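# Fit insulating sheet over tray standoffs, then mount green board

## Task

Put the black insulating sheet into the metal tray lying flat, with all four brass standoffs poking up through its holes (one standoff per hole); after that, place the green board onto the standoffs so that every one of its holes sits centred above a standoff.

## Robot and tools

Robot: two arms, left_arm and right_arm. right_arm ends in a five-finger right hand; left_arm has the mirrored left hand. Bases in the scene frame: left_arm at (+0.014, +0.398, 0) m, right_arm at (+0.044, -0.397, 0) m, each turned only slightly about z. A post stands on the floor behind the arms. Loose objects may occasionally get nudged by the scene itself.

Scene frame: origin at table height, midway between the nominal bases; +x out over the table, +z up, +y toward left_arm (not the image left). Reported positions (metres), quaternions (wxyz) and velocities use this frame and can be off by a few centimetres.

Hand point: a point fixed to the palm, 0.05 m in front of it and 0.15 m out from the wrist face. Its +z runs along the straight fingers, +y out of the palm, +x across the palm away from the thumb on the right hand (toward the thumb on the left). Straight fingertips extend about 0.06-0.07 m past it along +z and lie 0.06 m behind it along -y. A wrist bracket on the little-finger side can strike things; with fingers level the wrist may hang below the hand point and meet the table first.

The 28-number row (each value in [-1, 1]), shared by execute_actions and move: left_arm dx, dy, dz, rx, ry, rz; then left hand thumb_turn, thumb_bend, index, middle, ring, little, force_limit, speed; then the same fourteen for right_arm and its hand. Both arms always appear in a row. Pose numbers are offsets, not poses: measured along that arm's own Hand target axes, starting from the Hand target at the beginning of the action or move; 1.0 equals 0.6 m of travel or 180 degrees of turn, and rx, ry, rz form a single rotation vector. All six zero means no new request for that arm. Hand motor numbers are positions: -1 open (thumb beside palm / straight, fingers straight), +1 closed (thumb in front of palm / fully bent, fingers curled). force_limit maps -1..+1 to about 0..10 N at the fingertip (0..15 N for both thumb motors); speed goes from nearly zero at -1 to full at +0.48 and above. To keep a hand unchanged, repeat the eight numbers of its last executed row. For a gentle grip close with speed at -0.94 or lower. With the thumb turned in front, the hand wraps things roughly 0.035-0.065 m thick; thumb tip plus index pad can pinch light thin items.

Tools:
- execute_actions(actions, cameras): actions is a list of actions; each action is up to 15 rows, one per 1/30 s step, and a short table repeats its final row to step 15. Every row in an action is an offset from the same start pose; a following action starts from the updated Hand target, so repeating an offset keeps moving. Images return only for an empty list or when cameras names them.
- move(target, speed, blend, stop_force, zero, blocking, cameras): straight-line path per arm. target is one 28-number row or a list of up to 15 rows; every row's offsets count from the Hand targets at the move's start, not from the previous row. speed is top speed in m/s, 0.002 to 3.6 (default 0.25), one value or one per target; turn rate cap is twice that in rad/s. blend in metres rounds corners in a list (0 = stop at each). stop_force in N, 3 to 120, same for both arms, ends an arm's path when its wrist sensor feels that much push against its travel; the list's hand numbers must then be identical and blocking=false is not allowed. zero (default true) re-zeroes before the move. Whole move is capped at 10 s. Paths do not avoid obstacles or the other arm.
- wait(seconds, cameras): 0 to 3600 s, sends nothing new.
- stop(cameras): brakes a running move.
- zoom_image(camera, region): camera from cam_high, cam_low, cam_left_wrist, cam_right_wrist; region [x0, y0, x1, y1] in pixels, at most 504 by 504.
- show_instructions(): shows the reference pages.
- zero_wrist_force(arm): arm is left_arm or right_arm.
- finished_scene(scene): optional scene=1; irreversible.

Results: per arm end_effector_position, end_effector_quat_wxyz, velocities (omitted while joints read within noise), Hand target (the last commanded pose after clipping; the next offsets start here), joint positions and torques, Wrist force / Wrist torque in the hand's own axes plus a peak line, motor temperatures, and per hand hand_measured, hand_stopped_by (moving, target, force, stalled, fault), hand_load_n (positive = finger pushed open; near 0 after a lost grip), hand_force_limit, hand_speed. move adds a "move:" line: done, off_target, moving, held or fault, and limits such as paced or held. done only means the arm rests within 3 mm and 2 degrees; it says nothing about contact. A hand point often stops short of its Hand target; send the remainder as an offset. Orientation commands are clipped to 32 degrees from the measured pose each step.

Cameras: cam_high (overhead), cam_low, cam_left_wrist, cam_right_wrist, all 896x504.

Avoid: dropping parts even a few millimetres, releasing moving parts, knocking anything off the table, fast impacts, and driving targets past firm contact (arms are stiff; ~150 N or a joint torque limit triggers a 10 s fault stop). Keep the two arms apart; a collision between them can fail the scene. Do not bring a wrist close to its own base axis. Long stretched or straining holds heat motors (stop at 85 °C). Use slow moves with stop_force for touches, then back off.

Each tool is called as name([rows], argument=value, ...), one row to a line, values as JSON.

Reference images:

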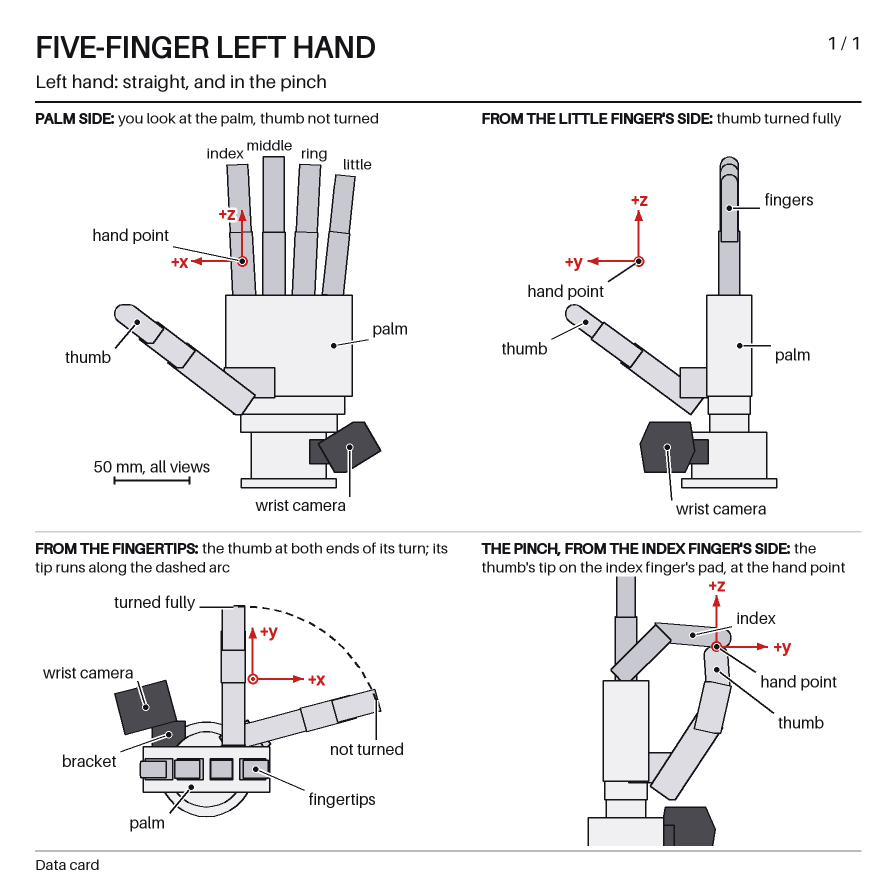

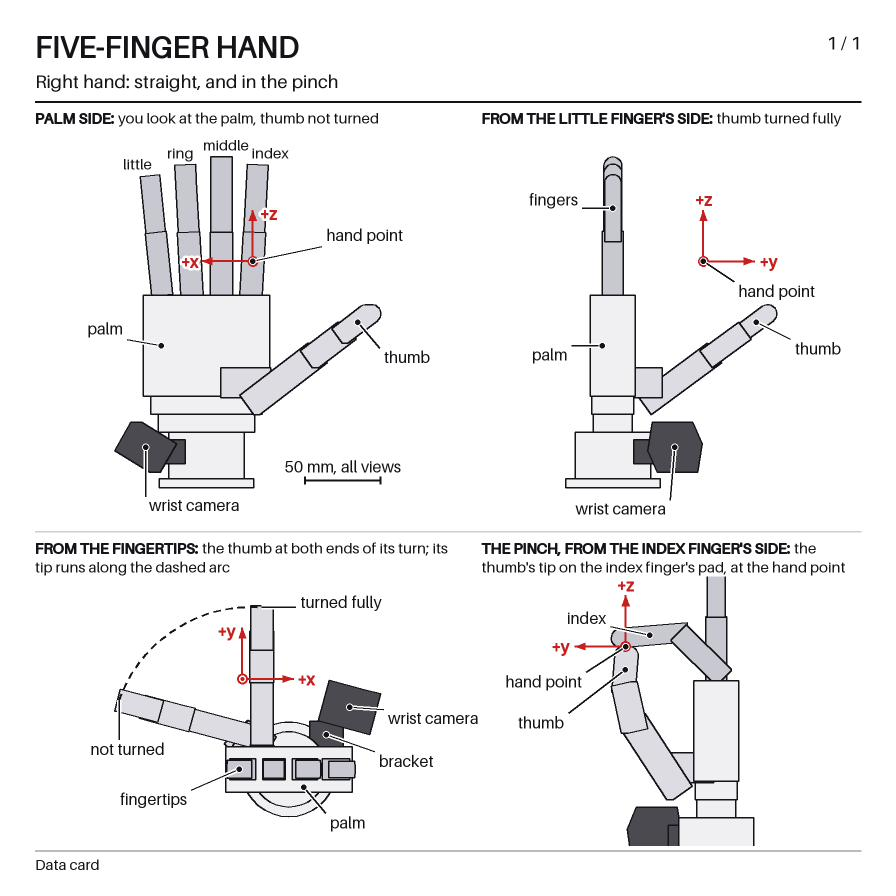

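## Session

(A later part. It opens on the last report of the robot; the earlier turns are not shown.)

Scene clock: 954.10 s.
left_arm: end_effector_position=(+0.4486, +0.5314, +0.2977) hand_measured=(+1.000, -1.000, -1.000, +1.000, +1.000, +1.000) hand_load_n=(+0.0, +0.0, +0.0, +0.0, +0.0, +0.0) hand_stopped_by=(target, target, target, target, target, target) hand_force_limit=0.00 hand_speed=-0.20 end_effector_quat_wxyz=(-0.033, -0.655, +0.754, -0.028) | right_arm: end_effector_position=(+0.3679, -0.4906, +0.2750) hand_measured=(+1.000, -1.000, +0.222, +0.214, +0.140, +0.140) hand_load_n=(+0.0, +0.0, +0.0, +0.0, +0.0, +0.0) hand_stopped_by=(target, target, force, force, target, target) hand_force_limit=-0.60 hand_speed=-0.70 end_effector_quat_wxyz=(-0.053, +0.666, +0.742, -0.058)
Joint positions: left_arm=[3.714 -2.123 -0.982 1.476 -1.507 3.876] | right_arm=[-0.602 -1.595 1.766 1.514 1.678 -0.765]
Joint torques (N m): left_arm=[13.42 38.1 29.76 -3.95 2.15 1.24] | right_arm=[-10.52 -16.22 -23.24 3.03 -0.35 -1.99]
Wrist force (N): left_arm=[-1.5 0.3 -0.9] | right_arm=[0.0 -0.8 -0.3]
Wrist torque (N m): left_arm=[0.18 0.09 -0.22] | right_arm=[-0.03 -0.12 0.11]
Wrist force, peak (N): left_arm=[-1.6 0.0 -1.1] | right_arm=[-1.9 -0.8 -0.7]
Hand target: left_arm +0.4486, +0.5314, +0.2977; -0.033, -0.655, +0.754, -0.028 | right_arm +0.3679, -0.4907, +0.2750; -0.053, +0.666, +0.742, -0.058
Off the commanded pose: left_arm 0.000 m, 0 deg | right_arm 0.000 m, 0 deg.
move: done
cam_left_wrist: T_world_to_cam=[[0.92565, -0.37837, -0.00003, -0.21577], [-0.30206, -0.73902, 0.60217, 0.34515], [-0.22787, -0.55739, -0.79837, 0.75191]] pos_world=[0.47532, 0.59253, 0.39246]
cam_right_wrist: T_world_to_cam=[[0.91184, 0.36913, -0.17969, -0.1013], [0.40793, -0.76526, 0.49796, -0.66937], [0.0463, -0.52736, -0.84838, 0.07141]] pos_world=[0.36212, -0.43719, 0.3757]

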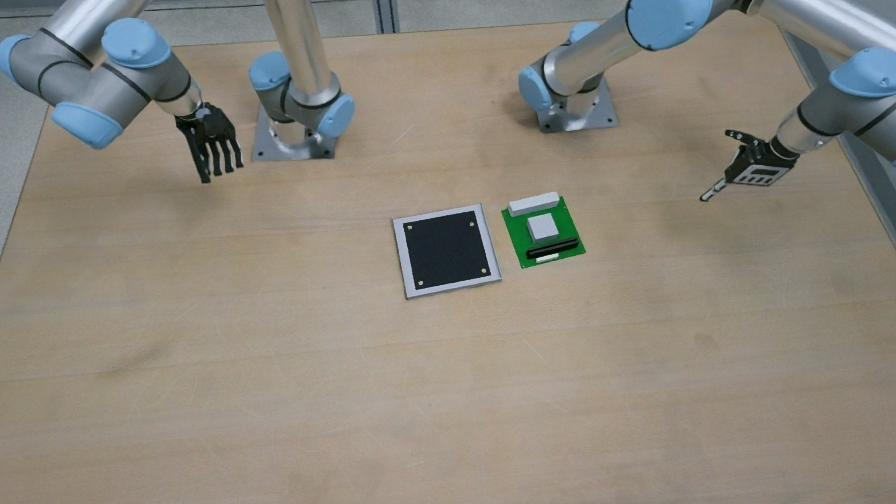

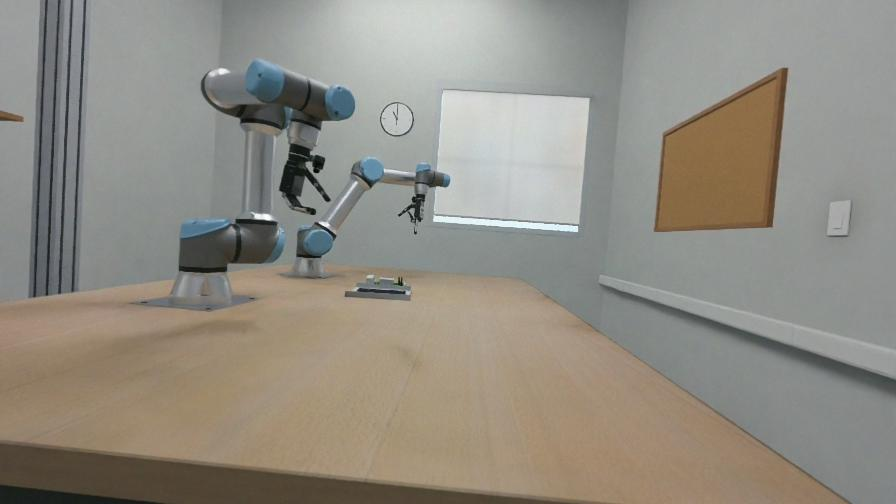

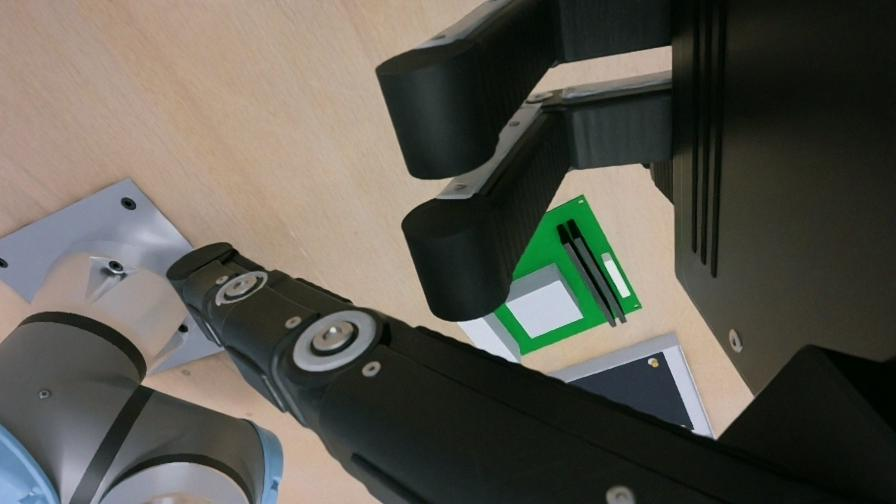

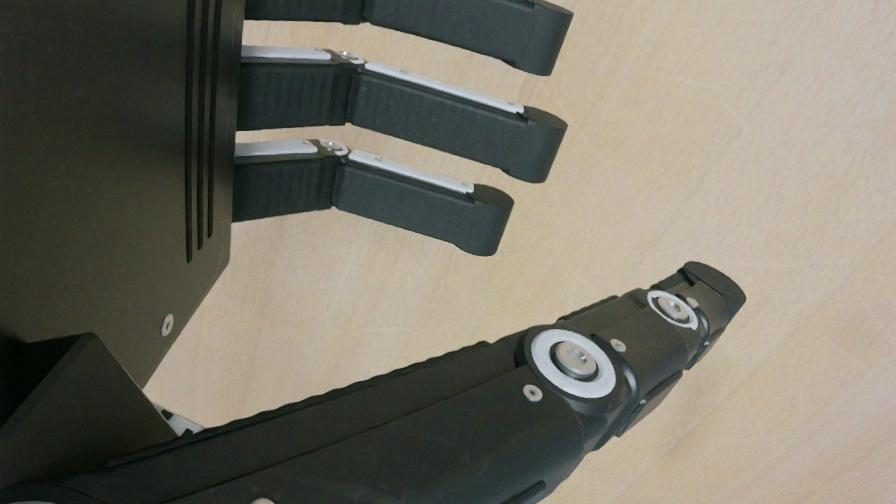

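move(target=[0.4694,-0.017,0.2876,0.2439,0.1671,0.3778,1,-0.9,-0.6,-0.6,1,1,0,-0.2,0,0,0,0,0,0,1,-1,0.3,0.3,0.14,0.14,-0.6,-0.7], speed=0.2, cameras=["cam_high","cam_low","cam_left_wrist"])

Scene clock: 1009.50 s.
left_arm: end_effector_position=(+0.4173, +0.2373, +0.1501) hand_measured=(+1.000, -0.900, -0.600, -0.600, +1.000, +1.000) hand_load_n=(+0.0, +0.0, +0.0, +0.0, +0.0, +0.0) hand_stopped_by=(target, target, target, target, target, target) hand_force_limit=0.00 hand_speed=-0.20 end_effector_quat_wxyz=(+0.039, -0.076, +0.885, -0.457) | right_arm: end_effector_position=(+0.3679, -0.4907, +0.2750) hand_measured=(+1.000, -1.000, +0.222, +0.214, +0.140, +0.140) hand_load_n=(+0.5, +0.0, +0.0, +0.5, +0.0, +0.0) hand_stopped_by=(target, target, force, force, target, target) hand_force_limit=-0.60 hand_speed=-0.70 end_effector_quat_wxyz=(-0.053, +0.666, +0.742, -0.058)
Joint positions: left_arm=[3.485 -1.971 -1.815 1.953 -0.643 5.036] | right_arm=[-0.603 -1.595 1.766 1.514 1.678 -0.765]
Joint torques (N m): left_arm=[13.74 32.82 25.89 -4.96 -0.87 1] | right_arm=[-10.33 -11.91 -25.78 0.8 1.1 -1.46]
Wrist force (N): left_arm=[-2.6 -2.0 0.7] | right_arm=[0.1 -0.8 -0.4]
Wrist torque (N m): left_arm=[-0.22 0.35 -0.19] | right_arm=[-0.02 -0.12 0.15]
Wrist force, peak (N): left_arm=[-2.9 -2.0 0.5] | right_arm=[0.1 -1.0 -0.6]
Hand target: left_arm +0.4174, +0.2374, +0.1502; +0.040, -0.076, +0.885, -0.457 | right_arm +0.3679, -0.4907, +0.2750; -0.053, +0.666, +0.742, -0.058
Off the commanded pose: left_arm 0.000 m, 0 deg | right_arm 0.000 m, 0 deg.
move: done
cam_left_wrist: T_world_to_cam=[[-0.14207, -0.61222, 0.77782, 0.08618], [-0.90467, 0.39923, 0.14899, 0.25647], [-0.40174, -0.6825, -0.61057, 0.53706]] pos_world=[0.46003, 0.31691, 0.22267]

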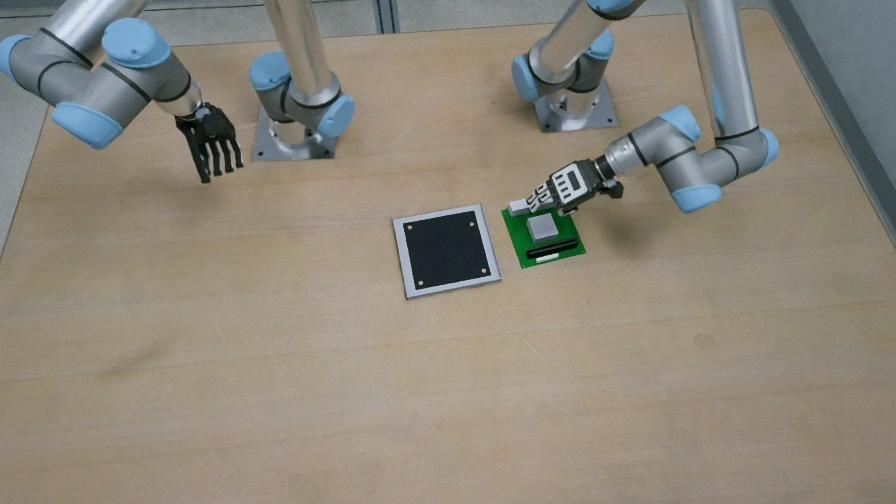

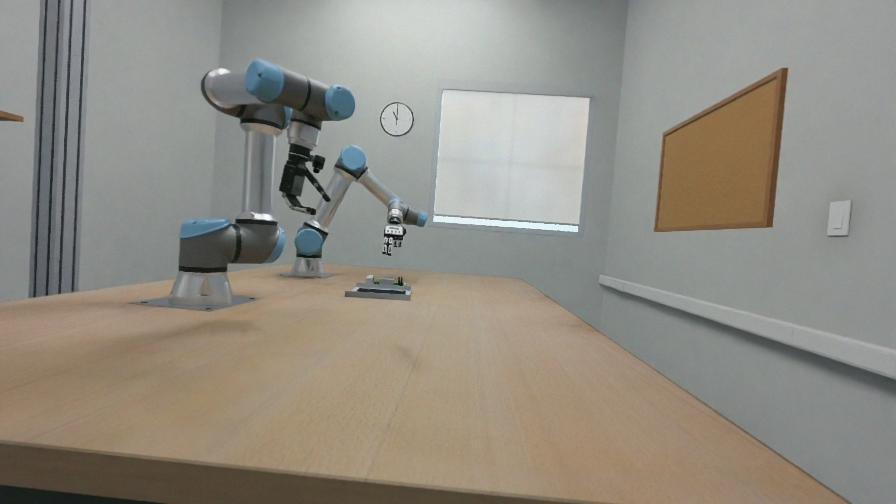

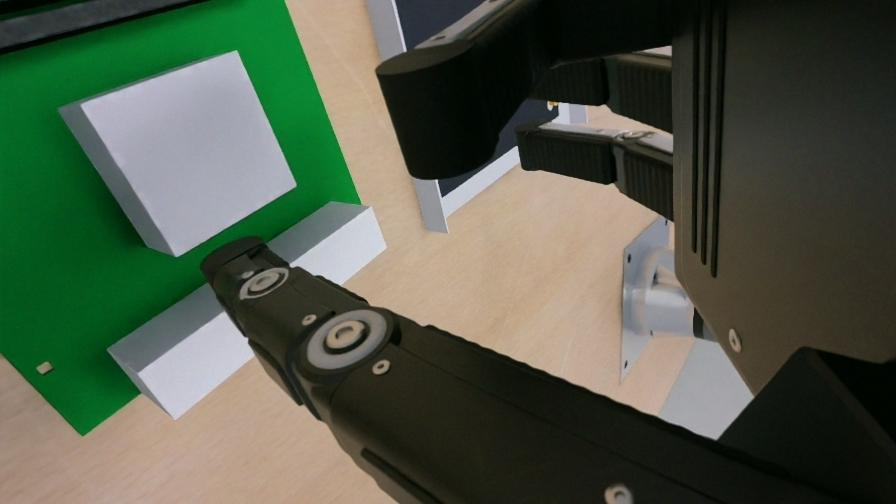

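zoom_image(camera="cam_high", region=[490, 130, 640, 280])

zoom_image(camera="cam_low", region=[340, 180, 460, 310])

Scaled by 3.360 from the camera's image (finer frame: 1280x720).

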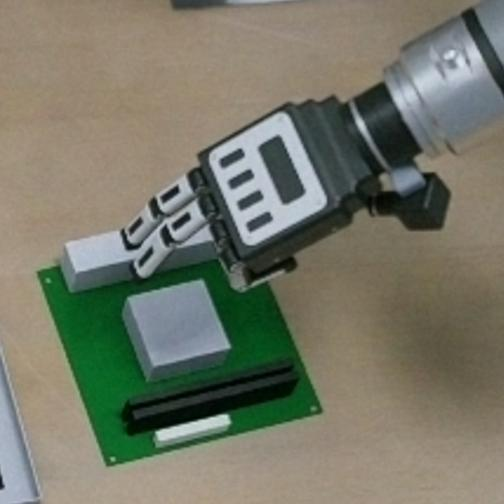

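Scaled by 3.877 from the camera's image (finer frame: 1280x720).

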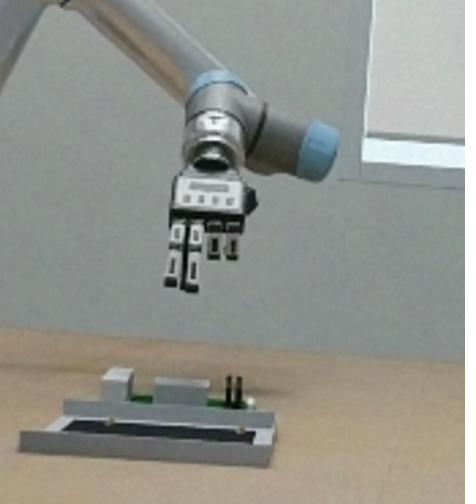

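move(target=[0.0004,0.11,0.0897,0,0,0,1,-0.9,-0.6,-0.6,1,1,0,-0.2,0,0,0,0,0,0,1,-1,0.3,0.3,0.14,0.14,-0.6,-0.7], speed=0.1, cameras=["cam_high","cam_low","cam_left_wrist"])

zoom_image(camera="cam_high", region=[490, 160, 610, 280])

zoom_image(camera="cam_low", region=[340, 220, 430, 310])

Scene clock: 1033.77 s.
left_arm: end_effector_position=(+0.4181, +0.2318, +0.0653) hand_measured=(+1.000, -0.900, -0.600, -0.600, +1.000, +1.000) hand_load_n=(+0.0, +0.0, +0.0, +0.0, +0.0, +0.0) hand_stopped_by=(target, target, target, target, target, target) hand_force_limit=0.00 hand_speed=-0.20 end_effector_quat_wxyz=(+0.039, -0.076, +0.885, -0.457) | right_arm: end_effector_position=(+0.3679, -0.4907, +0.2750) hand_measured=(+1.000, -1.000, +0.222, +0.214, +0.140, +0.140) hand_load_n=(+0.0, +0.0, +0.0, +0.0, +0.0, +0.0) hand_stopped_by=(target, target, force, force, target, target) hand_force_limit=-0.60 hand_speed=-0.70 end_effector_quat_wxyz=(-0.053, +0.666, +0.742, -0.058)
Joint positions: left_arm=[3.471 -2.11 -1.871 2.167 -0.64 5.013] | right_arm=[-0.603 -1.595 1.766 1.514 1.678 -0.765]
Joint torques (N m): left_arm=[2.56 27.19 23.49 -2.38 2.91 1.18] | right_arm=[-10.61 -12.87 -24.71 0.83 0.72 -1.54]
Wrist force (N): left_arm=[-2.5 -1.8 0.3] | right_arm=[0.2 -0.7 -0.5]
Wrist torque (N m): left_arm=[-0.16 0.30 -0.21] | right_arm=[0.00 -0.14 0.15]
Wrist force, peak (N): left_arm=[-2.6 -3.0 -0.3] | right_arm=[0.3 -1.0 -0.6]
Hand target: left_arm +0.4181, +0.2318, +0.0652; +0.040, -0.076, +0.885, -0.457 | right_arm +0.3679, -0.4907, +0.2750; -0.053, +0.666, +0.742, -0.058
Off the commanded pose: left_arm 0.000 m, 0 deg | right_arm 0.000 m, 0 deg.
move: done
cam_left_wrist: T_world_to_cam=[[-0.14214, -0.61219, 0.77783, 0.14892], [-0.90465, 0.39927, 0.14893, 0.27207], [-0.40174, -0.6825, -0.61057, 0.48172]] pos_world=[0.46082, 0.31131, 0.13777]

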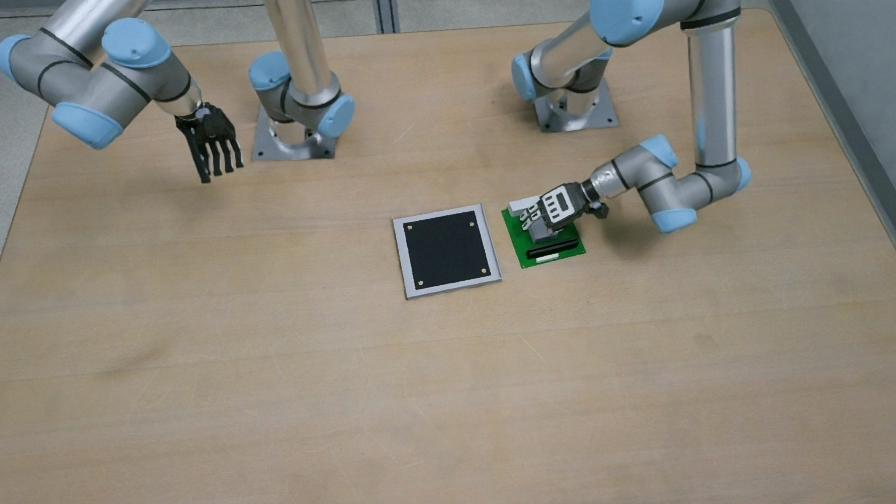

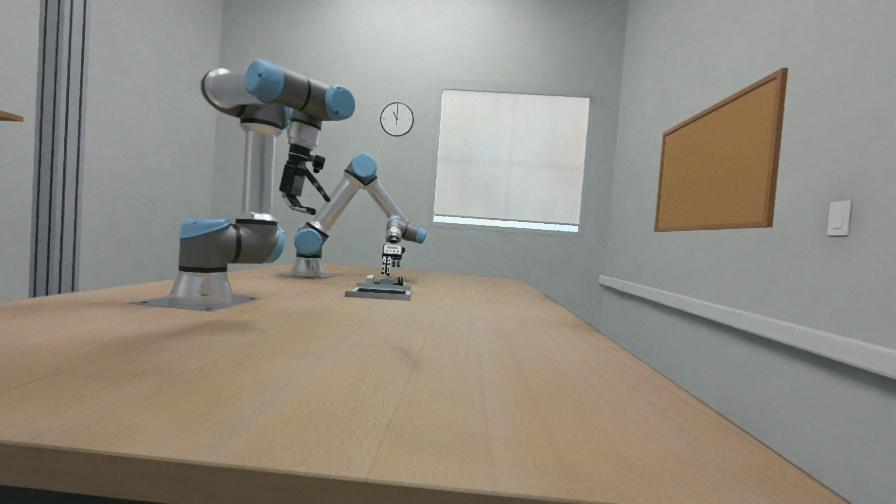

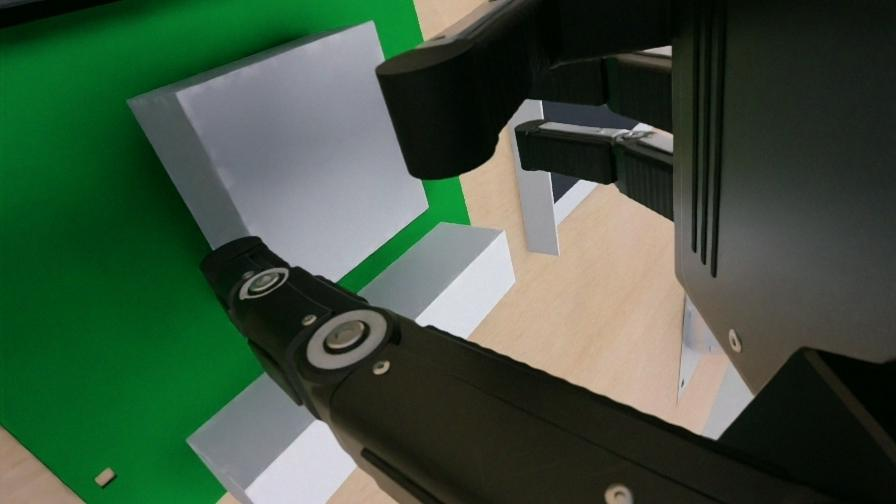

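Scaled by 4.200 from the camera's image (finer frame: 1280x720).

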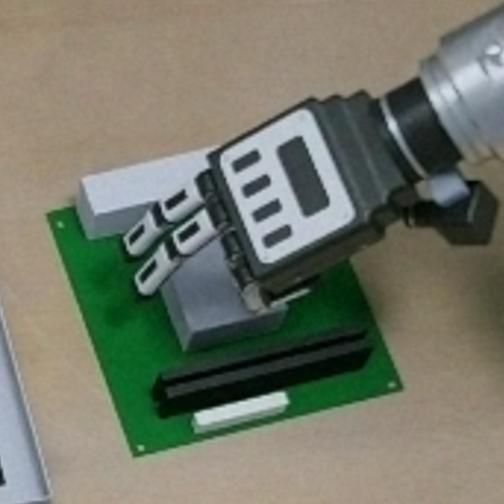

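Scaled by 5.600 from the camera's image (finer frame: 1280x720).

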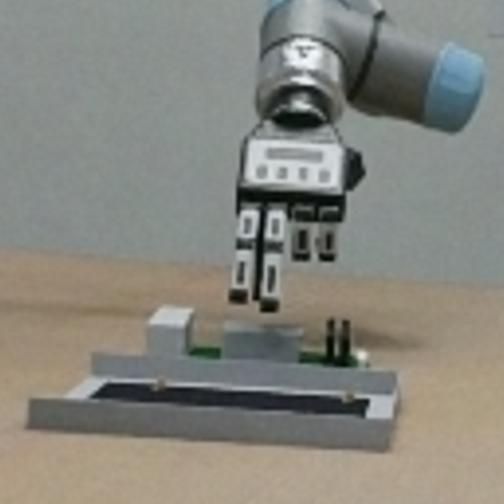

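move(target=[-0.0082,0.0517,0.038,0,0,0,1,-0.9,-0.6,-0.6,1,1,0,-0.2,0,0,0,0,0,0,1,-1,0.3,0.3,0.14,0.14,-0.6,-0.7], speed=0.03, stop_force=6, cameras=["cam_high","cam_low","cam_left_wrist"])

zoom_image(camera="cam_high", region=[490, 160, 610, 280])

zoom_image(camera="cam_low", region=[340, 220, 430, 310])

Scene clock: 1066.30 s.
left_arm: end_effector_position=(+0.4231, +0.2321, +0.0267) hand_measured=(+1.000, -0.900, -0.600, -0.600, +1.000, +1.000) hand_load_n=(+0.0, +0.0, +0.0, +0.0, +0.0, +0.5) hand_stopped_by=(target, target, target, target, target, target) hand_force_limit=0.00 hand_speed=-0.20 end_effector_quat_wxyz=(+0.040, -0.076, +0.885, -0.457) | right_arm: end_effector_position=(+0.3679, -0.4907, +0.2750) hand_measured=(+1.000, -1.000, +0.222, +0.214, +0.140, +0.140) hand_load_n=(+0.0, +0.0, +0.0, +0.0, +0.0, +0.0) hand_stopped_by=(target, target, force, force, target, target) hand_force_limit=-0.60 hand_speed=-0.70 end_effector_quat_wxyz=(-0.053, +0.666, +0.742, -0.058)
Joint positions: left_arm=[3.467 -2.191 -1.867 2.249 -0.639 5.007] | right_arm=[-0.603 -1.595 1.766 1.514 1.678 -0.765]
Joint torques (N m): left_arm=[-7.33 40.81 9.74 -4.8 3.73 0.82] | right_arm=[-10.52 -14.17 -24.18 0.86 0.3 -1.3]
Wrist force (N): left_arm=[-2.6 -2.2 0.4] | right_arm=[0.0 -0.9 -0.6]
Wrist torque (N m): left_arm=[-0.20 0.31 -0.19] | right_arm=[-0.03 -0.11 0.14]
Wrist force, peak (N): left_arm=[-2.6 -2.3 0.3] | right_arm=[0.0 -1.2 -0.6]
Hand target: left_arm +0.4231, +0.2321, +0.0267; +0.040, -0.076, +0.885, -0.457 | right_arm +0.3679, -0.4907, +0.2750; -0.053, +0.666, +0.742, -0.058
Off the commanded pose: left_arm 0.000 m, 0 deg | right_arm 0.000 m, 0 deg.
move: done
cam_left_wrist: T_world_to_cam=[[-0.14225, -0.61223, 0.77778, 0.17991], [-0.90472, 0.39919, 0.14875, 0.28233], [-0.40155, -0.68251, -0.61068, 0.46046]] pos_world=[0.46593, 0.31171, 0.09927]

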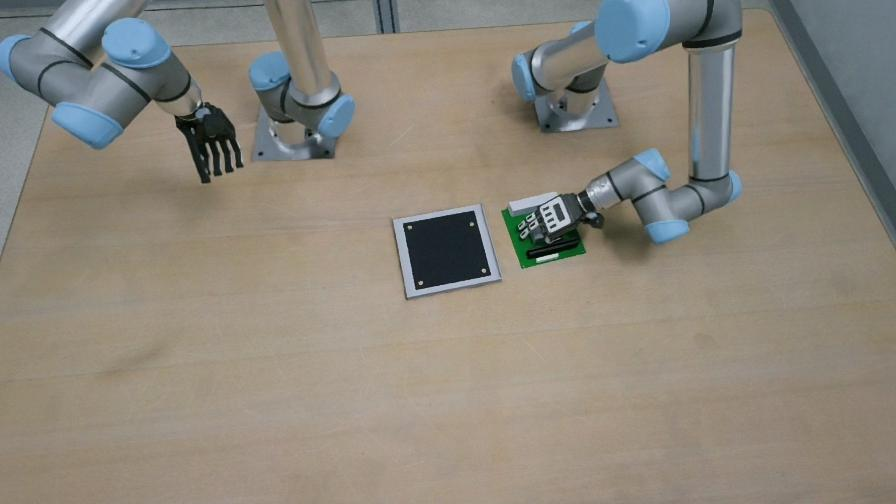

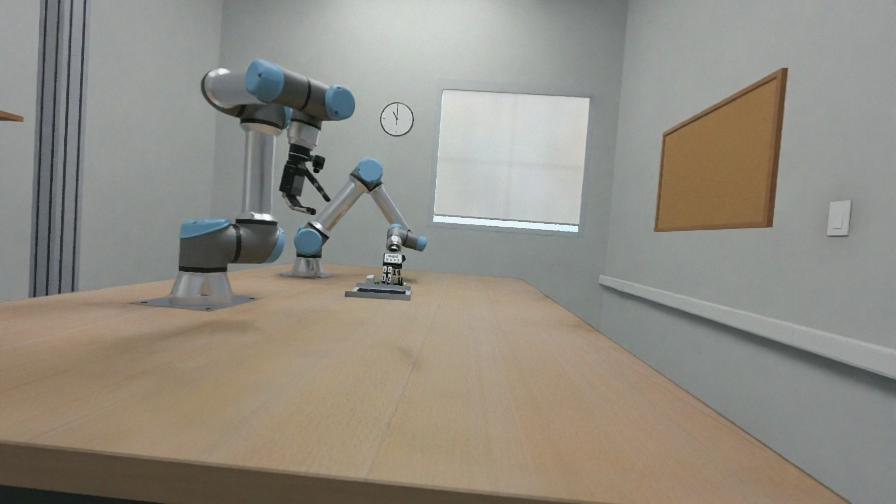

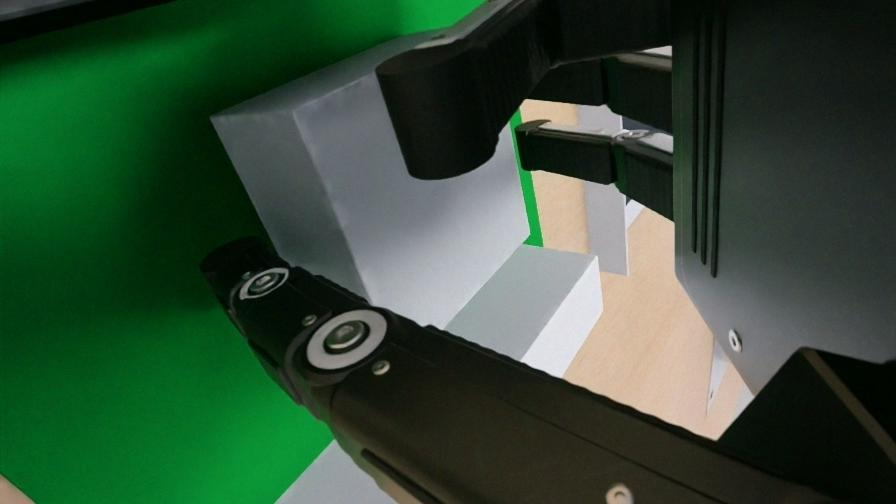

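Scaled by 4.200 from the camera's image (finer frame: 1280x720).

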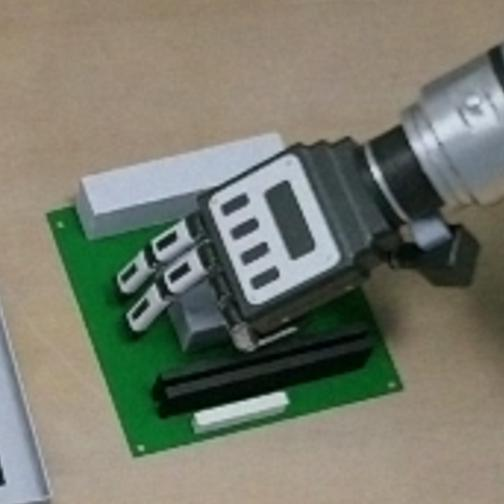

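Scaled by 5.600 from the camera's image (finer frame: 1280x720).

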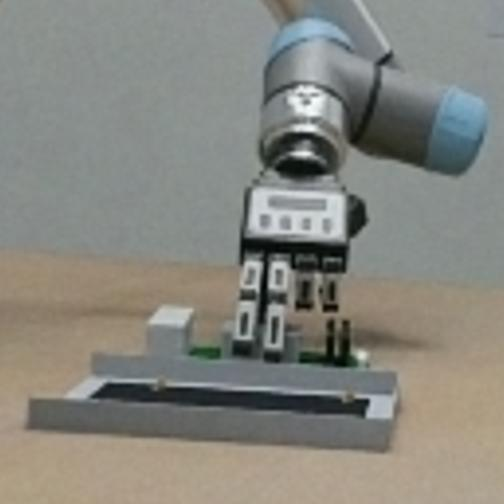

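move(target=[0,0,0,0,0,0,1,-0.55,-0.6,-0.6,1,1,-0.8,-0.92,0,0,0,0,0,0,1,-1,0.3,0.3,0.14,0.14,-0.6,-0.7], cameras=["cam_high","cam_left_wrist"])

zoom_image(camera="cam_high", region=[490, 160, 610, 280])

Scene clock: 1090.33 s.
left_arm: end_effector_position=(+0.4231, +0.2321, +0.0267) hand_measured=(+1.000, -0.654, -0.600, -0.600, +1.000, +1.000) hand_load_n=(+0.0, +1.0, +0.0, +0.0, +0.0, +0.0) hand_stopped_by=(target, force, target, target, target, target) hand_force_limit=-0.80 hand_speed=-0.92 end_effector_quat_wxyz=(+0.040, -0.076, +0.885, -0.457) | right_arm: end_effector_position=(+0.3679, -0.4907, +0.2750) hand_measured=(+1.000, -1.000, +0.222, +0.214, +0.140, +0.140) hand_load_n=(+0.0, -0.5, +0.0, +0.0, +0.5, +0.0) hand_stopped_by=(target, target, force, force, target, target) hand_force_limit=-0.60 hand_speed=-0.70 end_effector_quat_wxyz=(-0.053, +0.666, +0.742, -0.058)
Joint positions: left_arm=[3.467 -2.191 -1.867 2.249 -0.639 5.007] | right_arm=[-0.603 -1.595 1.766 1.514 1.678 -0.765]
Joint torques (N m): left_arm=[13.28 40.46 -1.17 -4.48 -0.14 0.77] | right_arm=[-9.55 -17.25 -22.81 1.1 -0.54 -1.34]
Wrist force (N): left_arm=[-2.3 -1.9 0.2] | right_arm=[0.0 -0.8 -0.6]
Wrist torque (N m): left_arm=[-0.22 0.27 -0.18] | right_arm=[-0.01 -0.11 0.14]
Wrist force, peak (N): left_arm=[-2.7 -2.4 0.6] | right_arm=[0.3 -1.0 -0.5]
Hand target: left_arm +0.4231, +0.2321, +0.0267; +0.040, -0.076, +0.885, -0.457 | right_arm +0.3679, -0.4907, +0.2750; -0.053, +0.666, +0.742, -0.058
Off the commanded pose: left_arm 0.000 m, 0 deg | right_arm 0.000 m, 0 deg.
move: done
cam_left_wrist: T_world_to_cam=[[-0.14225, -0.61223, 0.77778, 0.17989], [-0.90472, 0.39919, 0.14875, 0.28224], [-0.40155, -0.68251, -0.61068, 0.46042]] pos_world=[0.46583, 0.31171, 0.09927]

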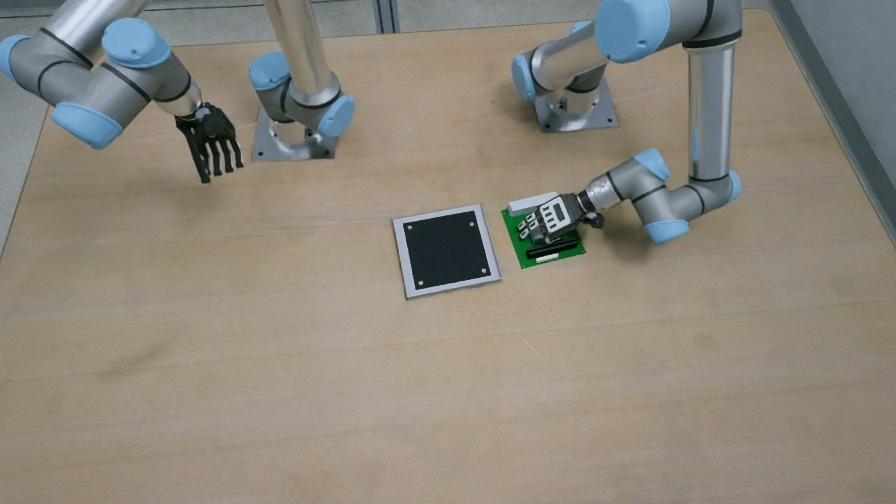

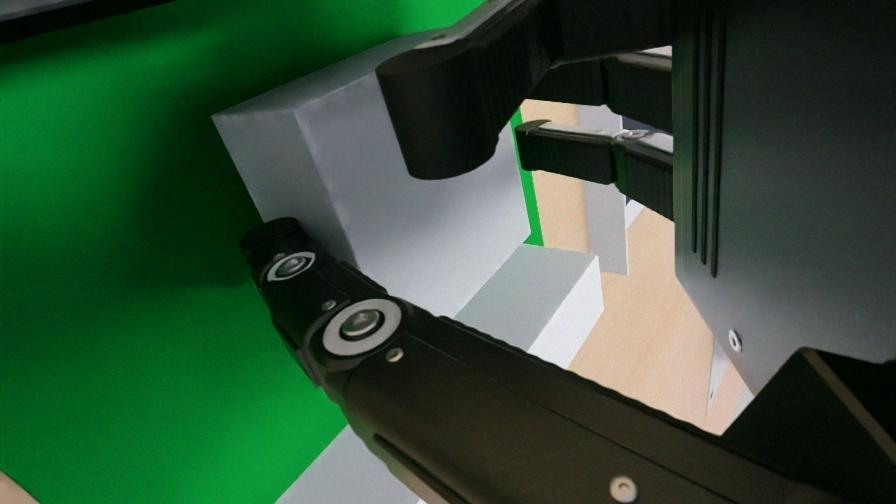

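Scaled by 4.200 from the camera's image (finer frame: 1280x720).

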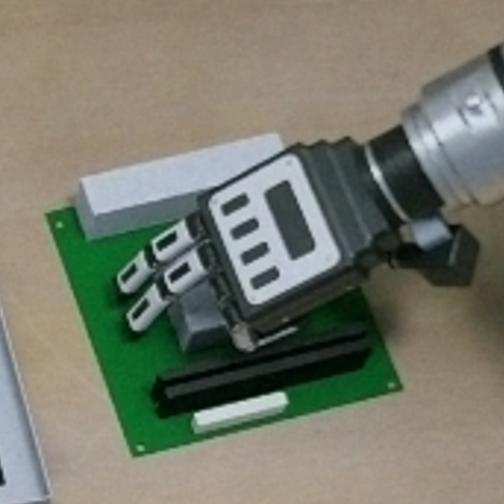

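move(target=[0,0,0,0,0,0,1,-0.55,0.0,0.0,1,1,-0.1,-0.92,0,0,0,0,0,0,1,-1,0.3,0.3,0.14,0.14,-0.6,-0.7], cameras=["cam_high","cam_low","cam_left_wrist"])

zoom_image(camera="cam_high", region=[490, 160, 610, 280])

zoom_image(camera="cam_low", region=[340, 220, 430, 310])

Scene clock: 1097.33 s.
left_arm: end_effector_position=(+0.4231, +0.2321, +0.0267) hand_measured=(+1.000, -0.656, -0.250, -0.258, +1.000, +1.000) hand_load_n=(+0.0, +4.0, +5.5, +4.0, +0.0, +0.0) hand_stopped_by=(target, force, force, force, target, target) hand_force_limit=-0.10 hand_speed=-0.92 end_effector_quat_wxyz=(+0.040, -0.076, +0.885, -0.457) | right_arm: end_effector_position=(+0.3679, -0.4907, +0.2750) hand_measured=(+1.000, -1.000, +0.222, +0.214, +0.140, +0.140) hand_load_n=(+0.0, +0.0, +0.0, +0.0, +0.5, +0.0) hand_stopped_by=(target, target, force, force, target, target) hand_force_limit=-0.60 hand_speed=-0.70 end_effector_quat_wxyz=(-0.053, +0.666, +0.742, -0.058)
Joint positions: left_arm=[3.467 -2.191 -1.867 2.249 -0.639 5.007] | right_arm=[-0.603 -1.595 1.766 1.514 1.678 -0.765]
Joint torques (N m): left_arm=[13.16 39 -1.47 -4.26 -0.2 0.64] | right_arm=[-10.62 -16.92 -22.91 0.94 -1.07 -1.1]
Wrist force (N): left_arm=[-2.3 -5.3 0.5] | right_arm=[0.0 -0.7 -0.3]
Wrist torque (N m): left_arm=[-0.51 0.28 -0.15] | right_arm=[-0.02 -0.12 0.15]
Wrist force, peak (N): left_arm=[-2.6 -6.3 0.2] | right_arm=[-0.1 -0.9 -0.7]
Hand target: left_arm +0.4231, +0.2321, +0.0267; +0.040, -0.076, +0.885, -0.457 | right_arm +0.3679, -0.4907, +0.2750; -0.053, +0.666, +0.742, -0.058
Off the commanded pose: left_arm 0.000 m, 0 deg | right_arm 0.000 m, 0 deg.
move: done
cam_left_wrist: T_world_to_cam=[[-0.14225, -0.61223, 0.77778, 0.17989], [-0.90472, 0.39919, 0.14875, 0.28224], [-0.40155, -0.68251, -0.61068, 0.46042]] pos_world=[0.46583, 0.31171, 0.09927]

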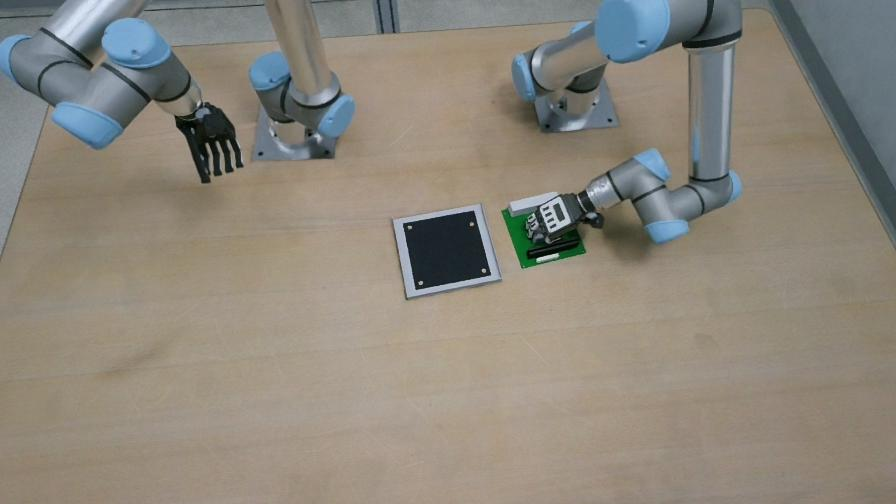

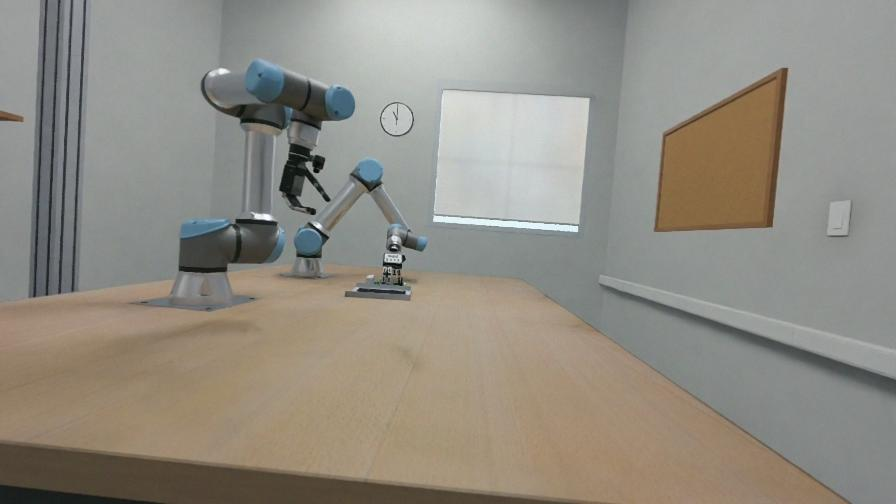

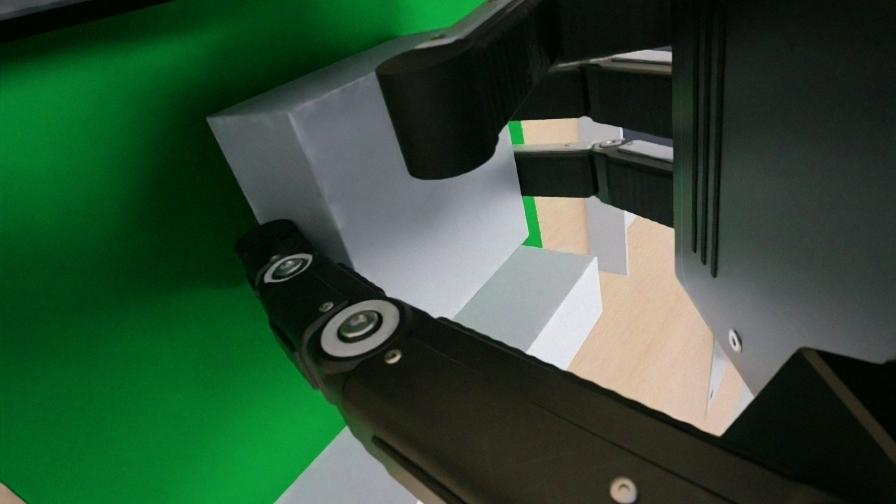

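Scaled by 4.200 from the camera's image (finer frame: 1280x720).

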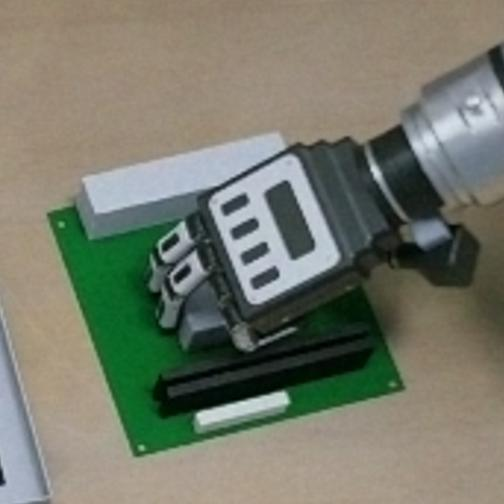

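Scaled by 5.600 from the camera's image (finer frame: 1280x720).

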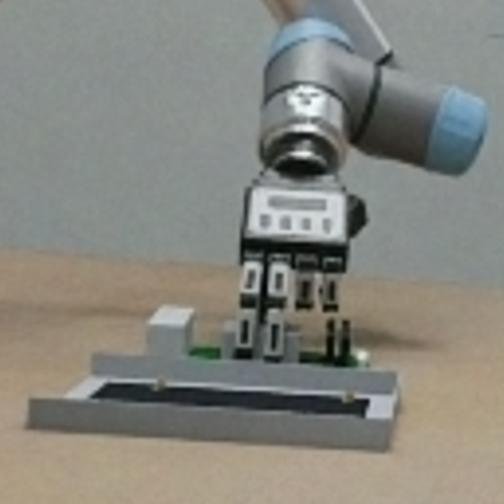

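move(target=[0,-0.01359,-0.00966,0,0,0,1,-0.55,0.0,0.0,1,1,-0.1,-0.92,0,0,0,0,0,0,1,-1,0.3,0.3,0.14,0.14,-0.6,-0.7], speed=0.02, cameras=["cam_high","cam_low","cam_left_wrist"])

zoom_image(camera="cam_low", region=[340, 220, 430, 310])

Scene clock: 1105.27 s.
left_arm: end_effector_position=(+0.4231, +0.2321, +0.0369) hand_measured=(+1.000, -0.656, -0.250, -0.258, +1.000, +1.000) hand_load_n=(+0.0, +6.0, +3.0, +2.5, +0.0, +0.0) hand_stopped_by=(target, force, force, force, target, target) hand_force_limit=-0.10 hand_speed=-0.92 end_effector_quat_wxyz=(+0.040, -0.076, +0.885, -0.457) | right_arm: end_effector_position=(+0.3679, -0.4907, +0.2750) hand_measured=(+1.000, -1.000, +0.222, +0.214, +0.140, +0.140) hand_load_n=(+0.0, +0.0, +0.0, +0.0, +0.0, +0.0) hand_stopped_by=(target, target, force, force, target, target) hand_force_limit=-0.60 hand_speed=-0.70 end_effector_quat_wxyz=(-0.053, +0.666, +0.742, -0.058)
Joint positions: left_arm=[3.467 -2.171 -1.865 2.227 -0.639 5.007] | right_arm=[-0.603 -1.595 1.766 1.514 1.678 -0.765]
Joint torques (N m): left_arm=[12.27 26.05 19.86 -1.2 -0.07 -0.37] | right_arm=[-10.14 -18.44 -20.65 0.99 -1.32 -1.38]
Wrist force (N): left_arm=[-2.9 1.6 2.9] | right_arm=[0.0 -0.9 -0.2]
Wrist torque (N m): left_arm=[-0.11 0.40 -0.24] | right_arm=[-0.05 -0.13 0.14]
Wrist force, peak (N): left_arm=[-2.3 -6.5 0.2] | right_arm=[0.0 -1.0 -0.5]
Hand target: left_arm +0.4231, +0.2321, +0.0367; +0.040, -0.076, +0.885, -0.457 | right_arm +0.3679, -0.4907, +0.2750; -0.053, +0.666, +0.742, -0.058
Off the commanded pose: left_arm 0.000 m, 0 deg | right_arm 0.000 m, 0 deg.
move: done
cam_left_wrist: T_world_to_cam=[[-0.14218, -0.61225, 0.77777, 0.17201], [-0.9047, 0.3992, 0.14887, 0.28071], [-0.40164, -0.68249, -0.61066, 0.46662]] pos_world=[0.46583, 0.31171, 0.10937]

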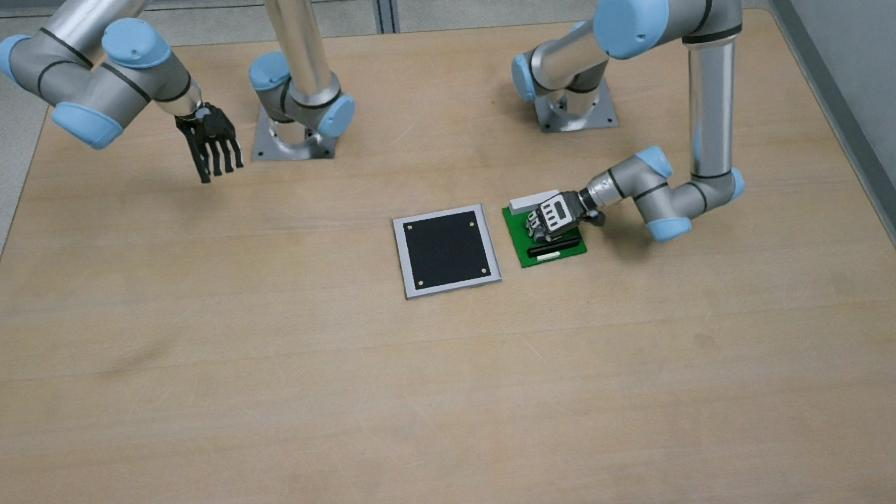

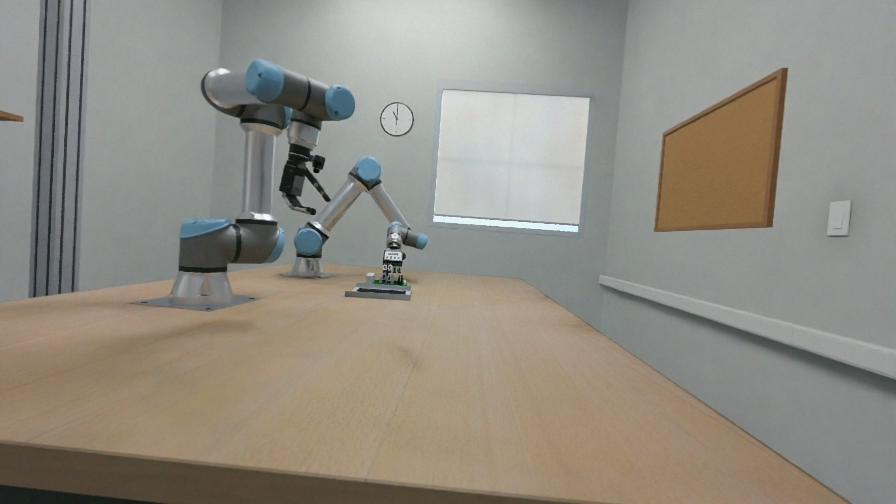

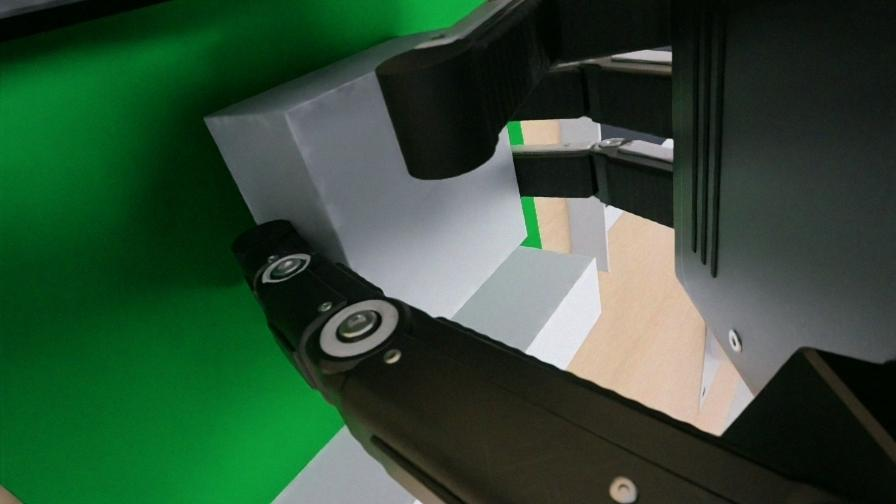

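Scaled by 5.600 from the camera's image (finer frame: 1280x720).

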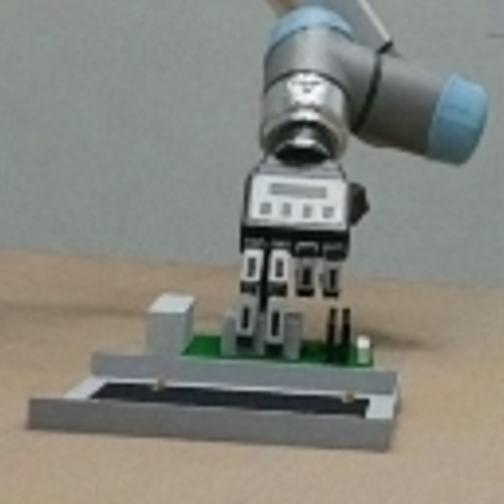

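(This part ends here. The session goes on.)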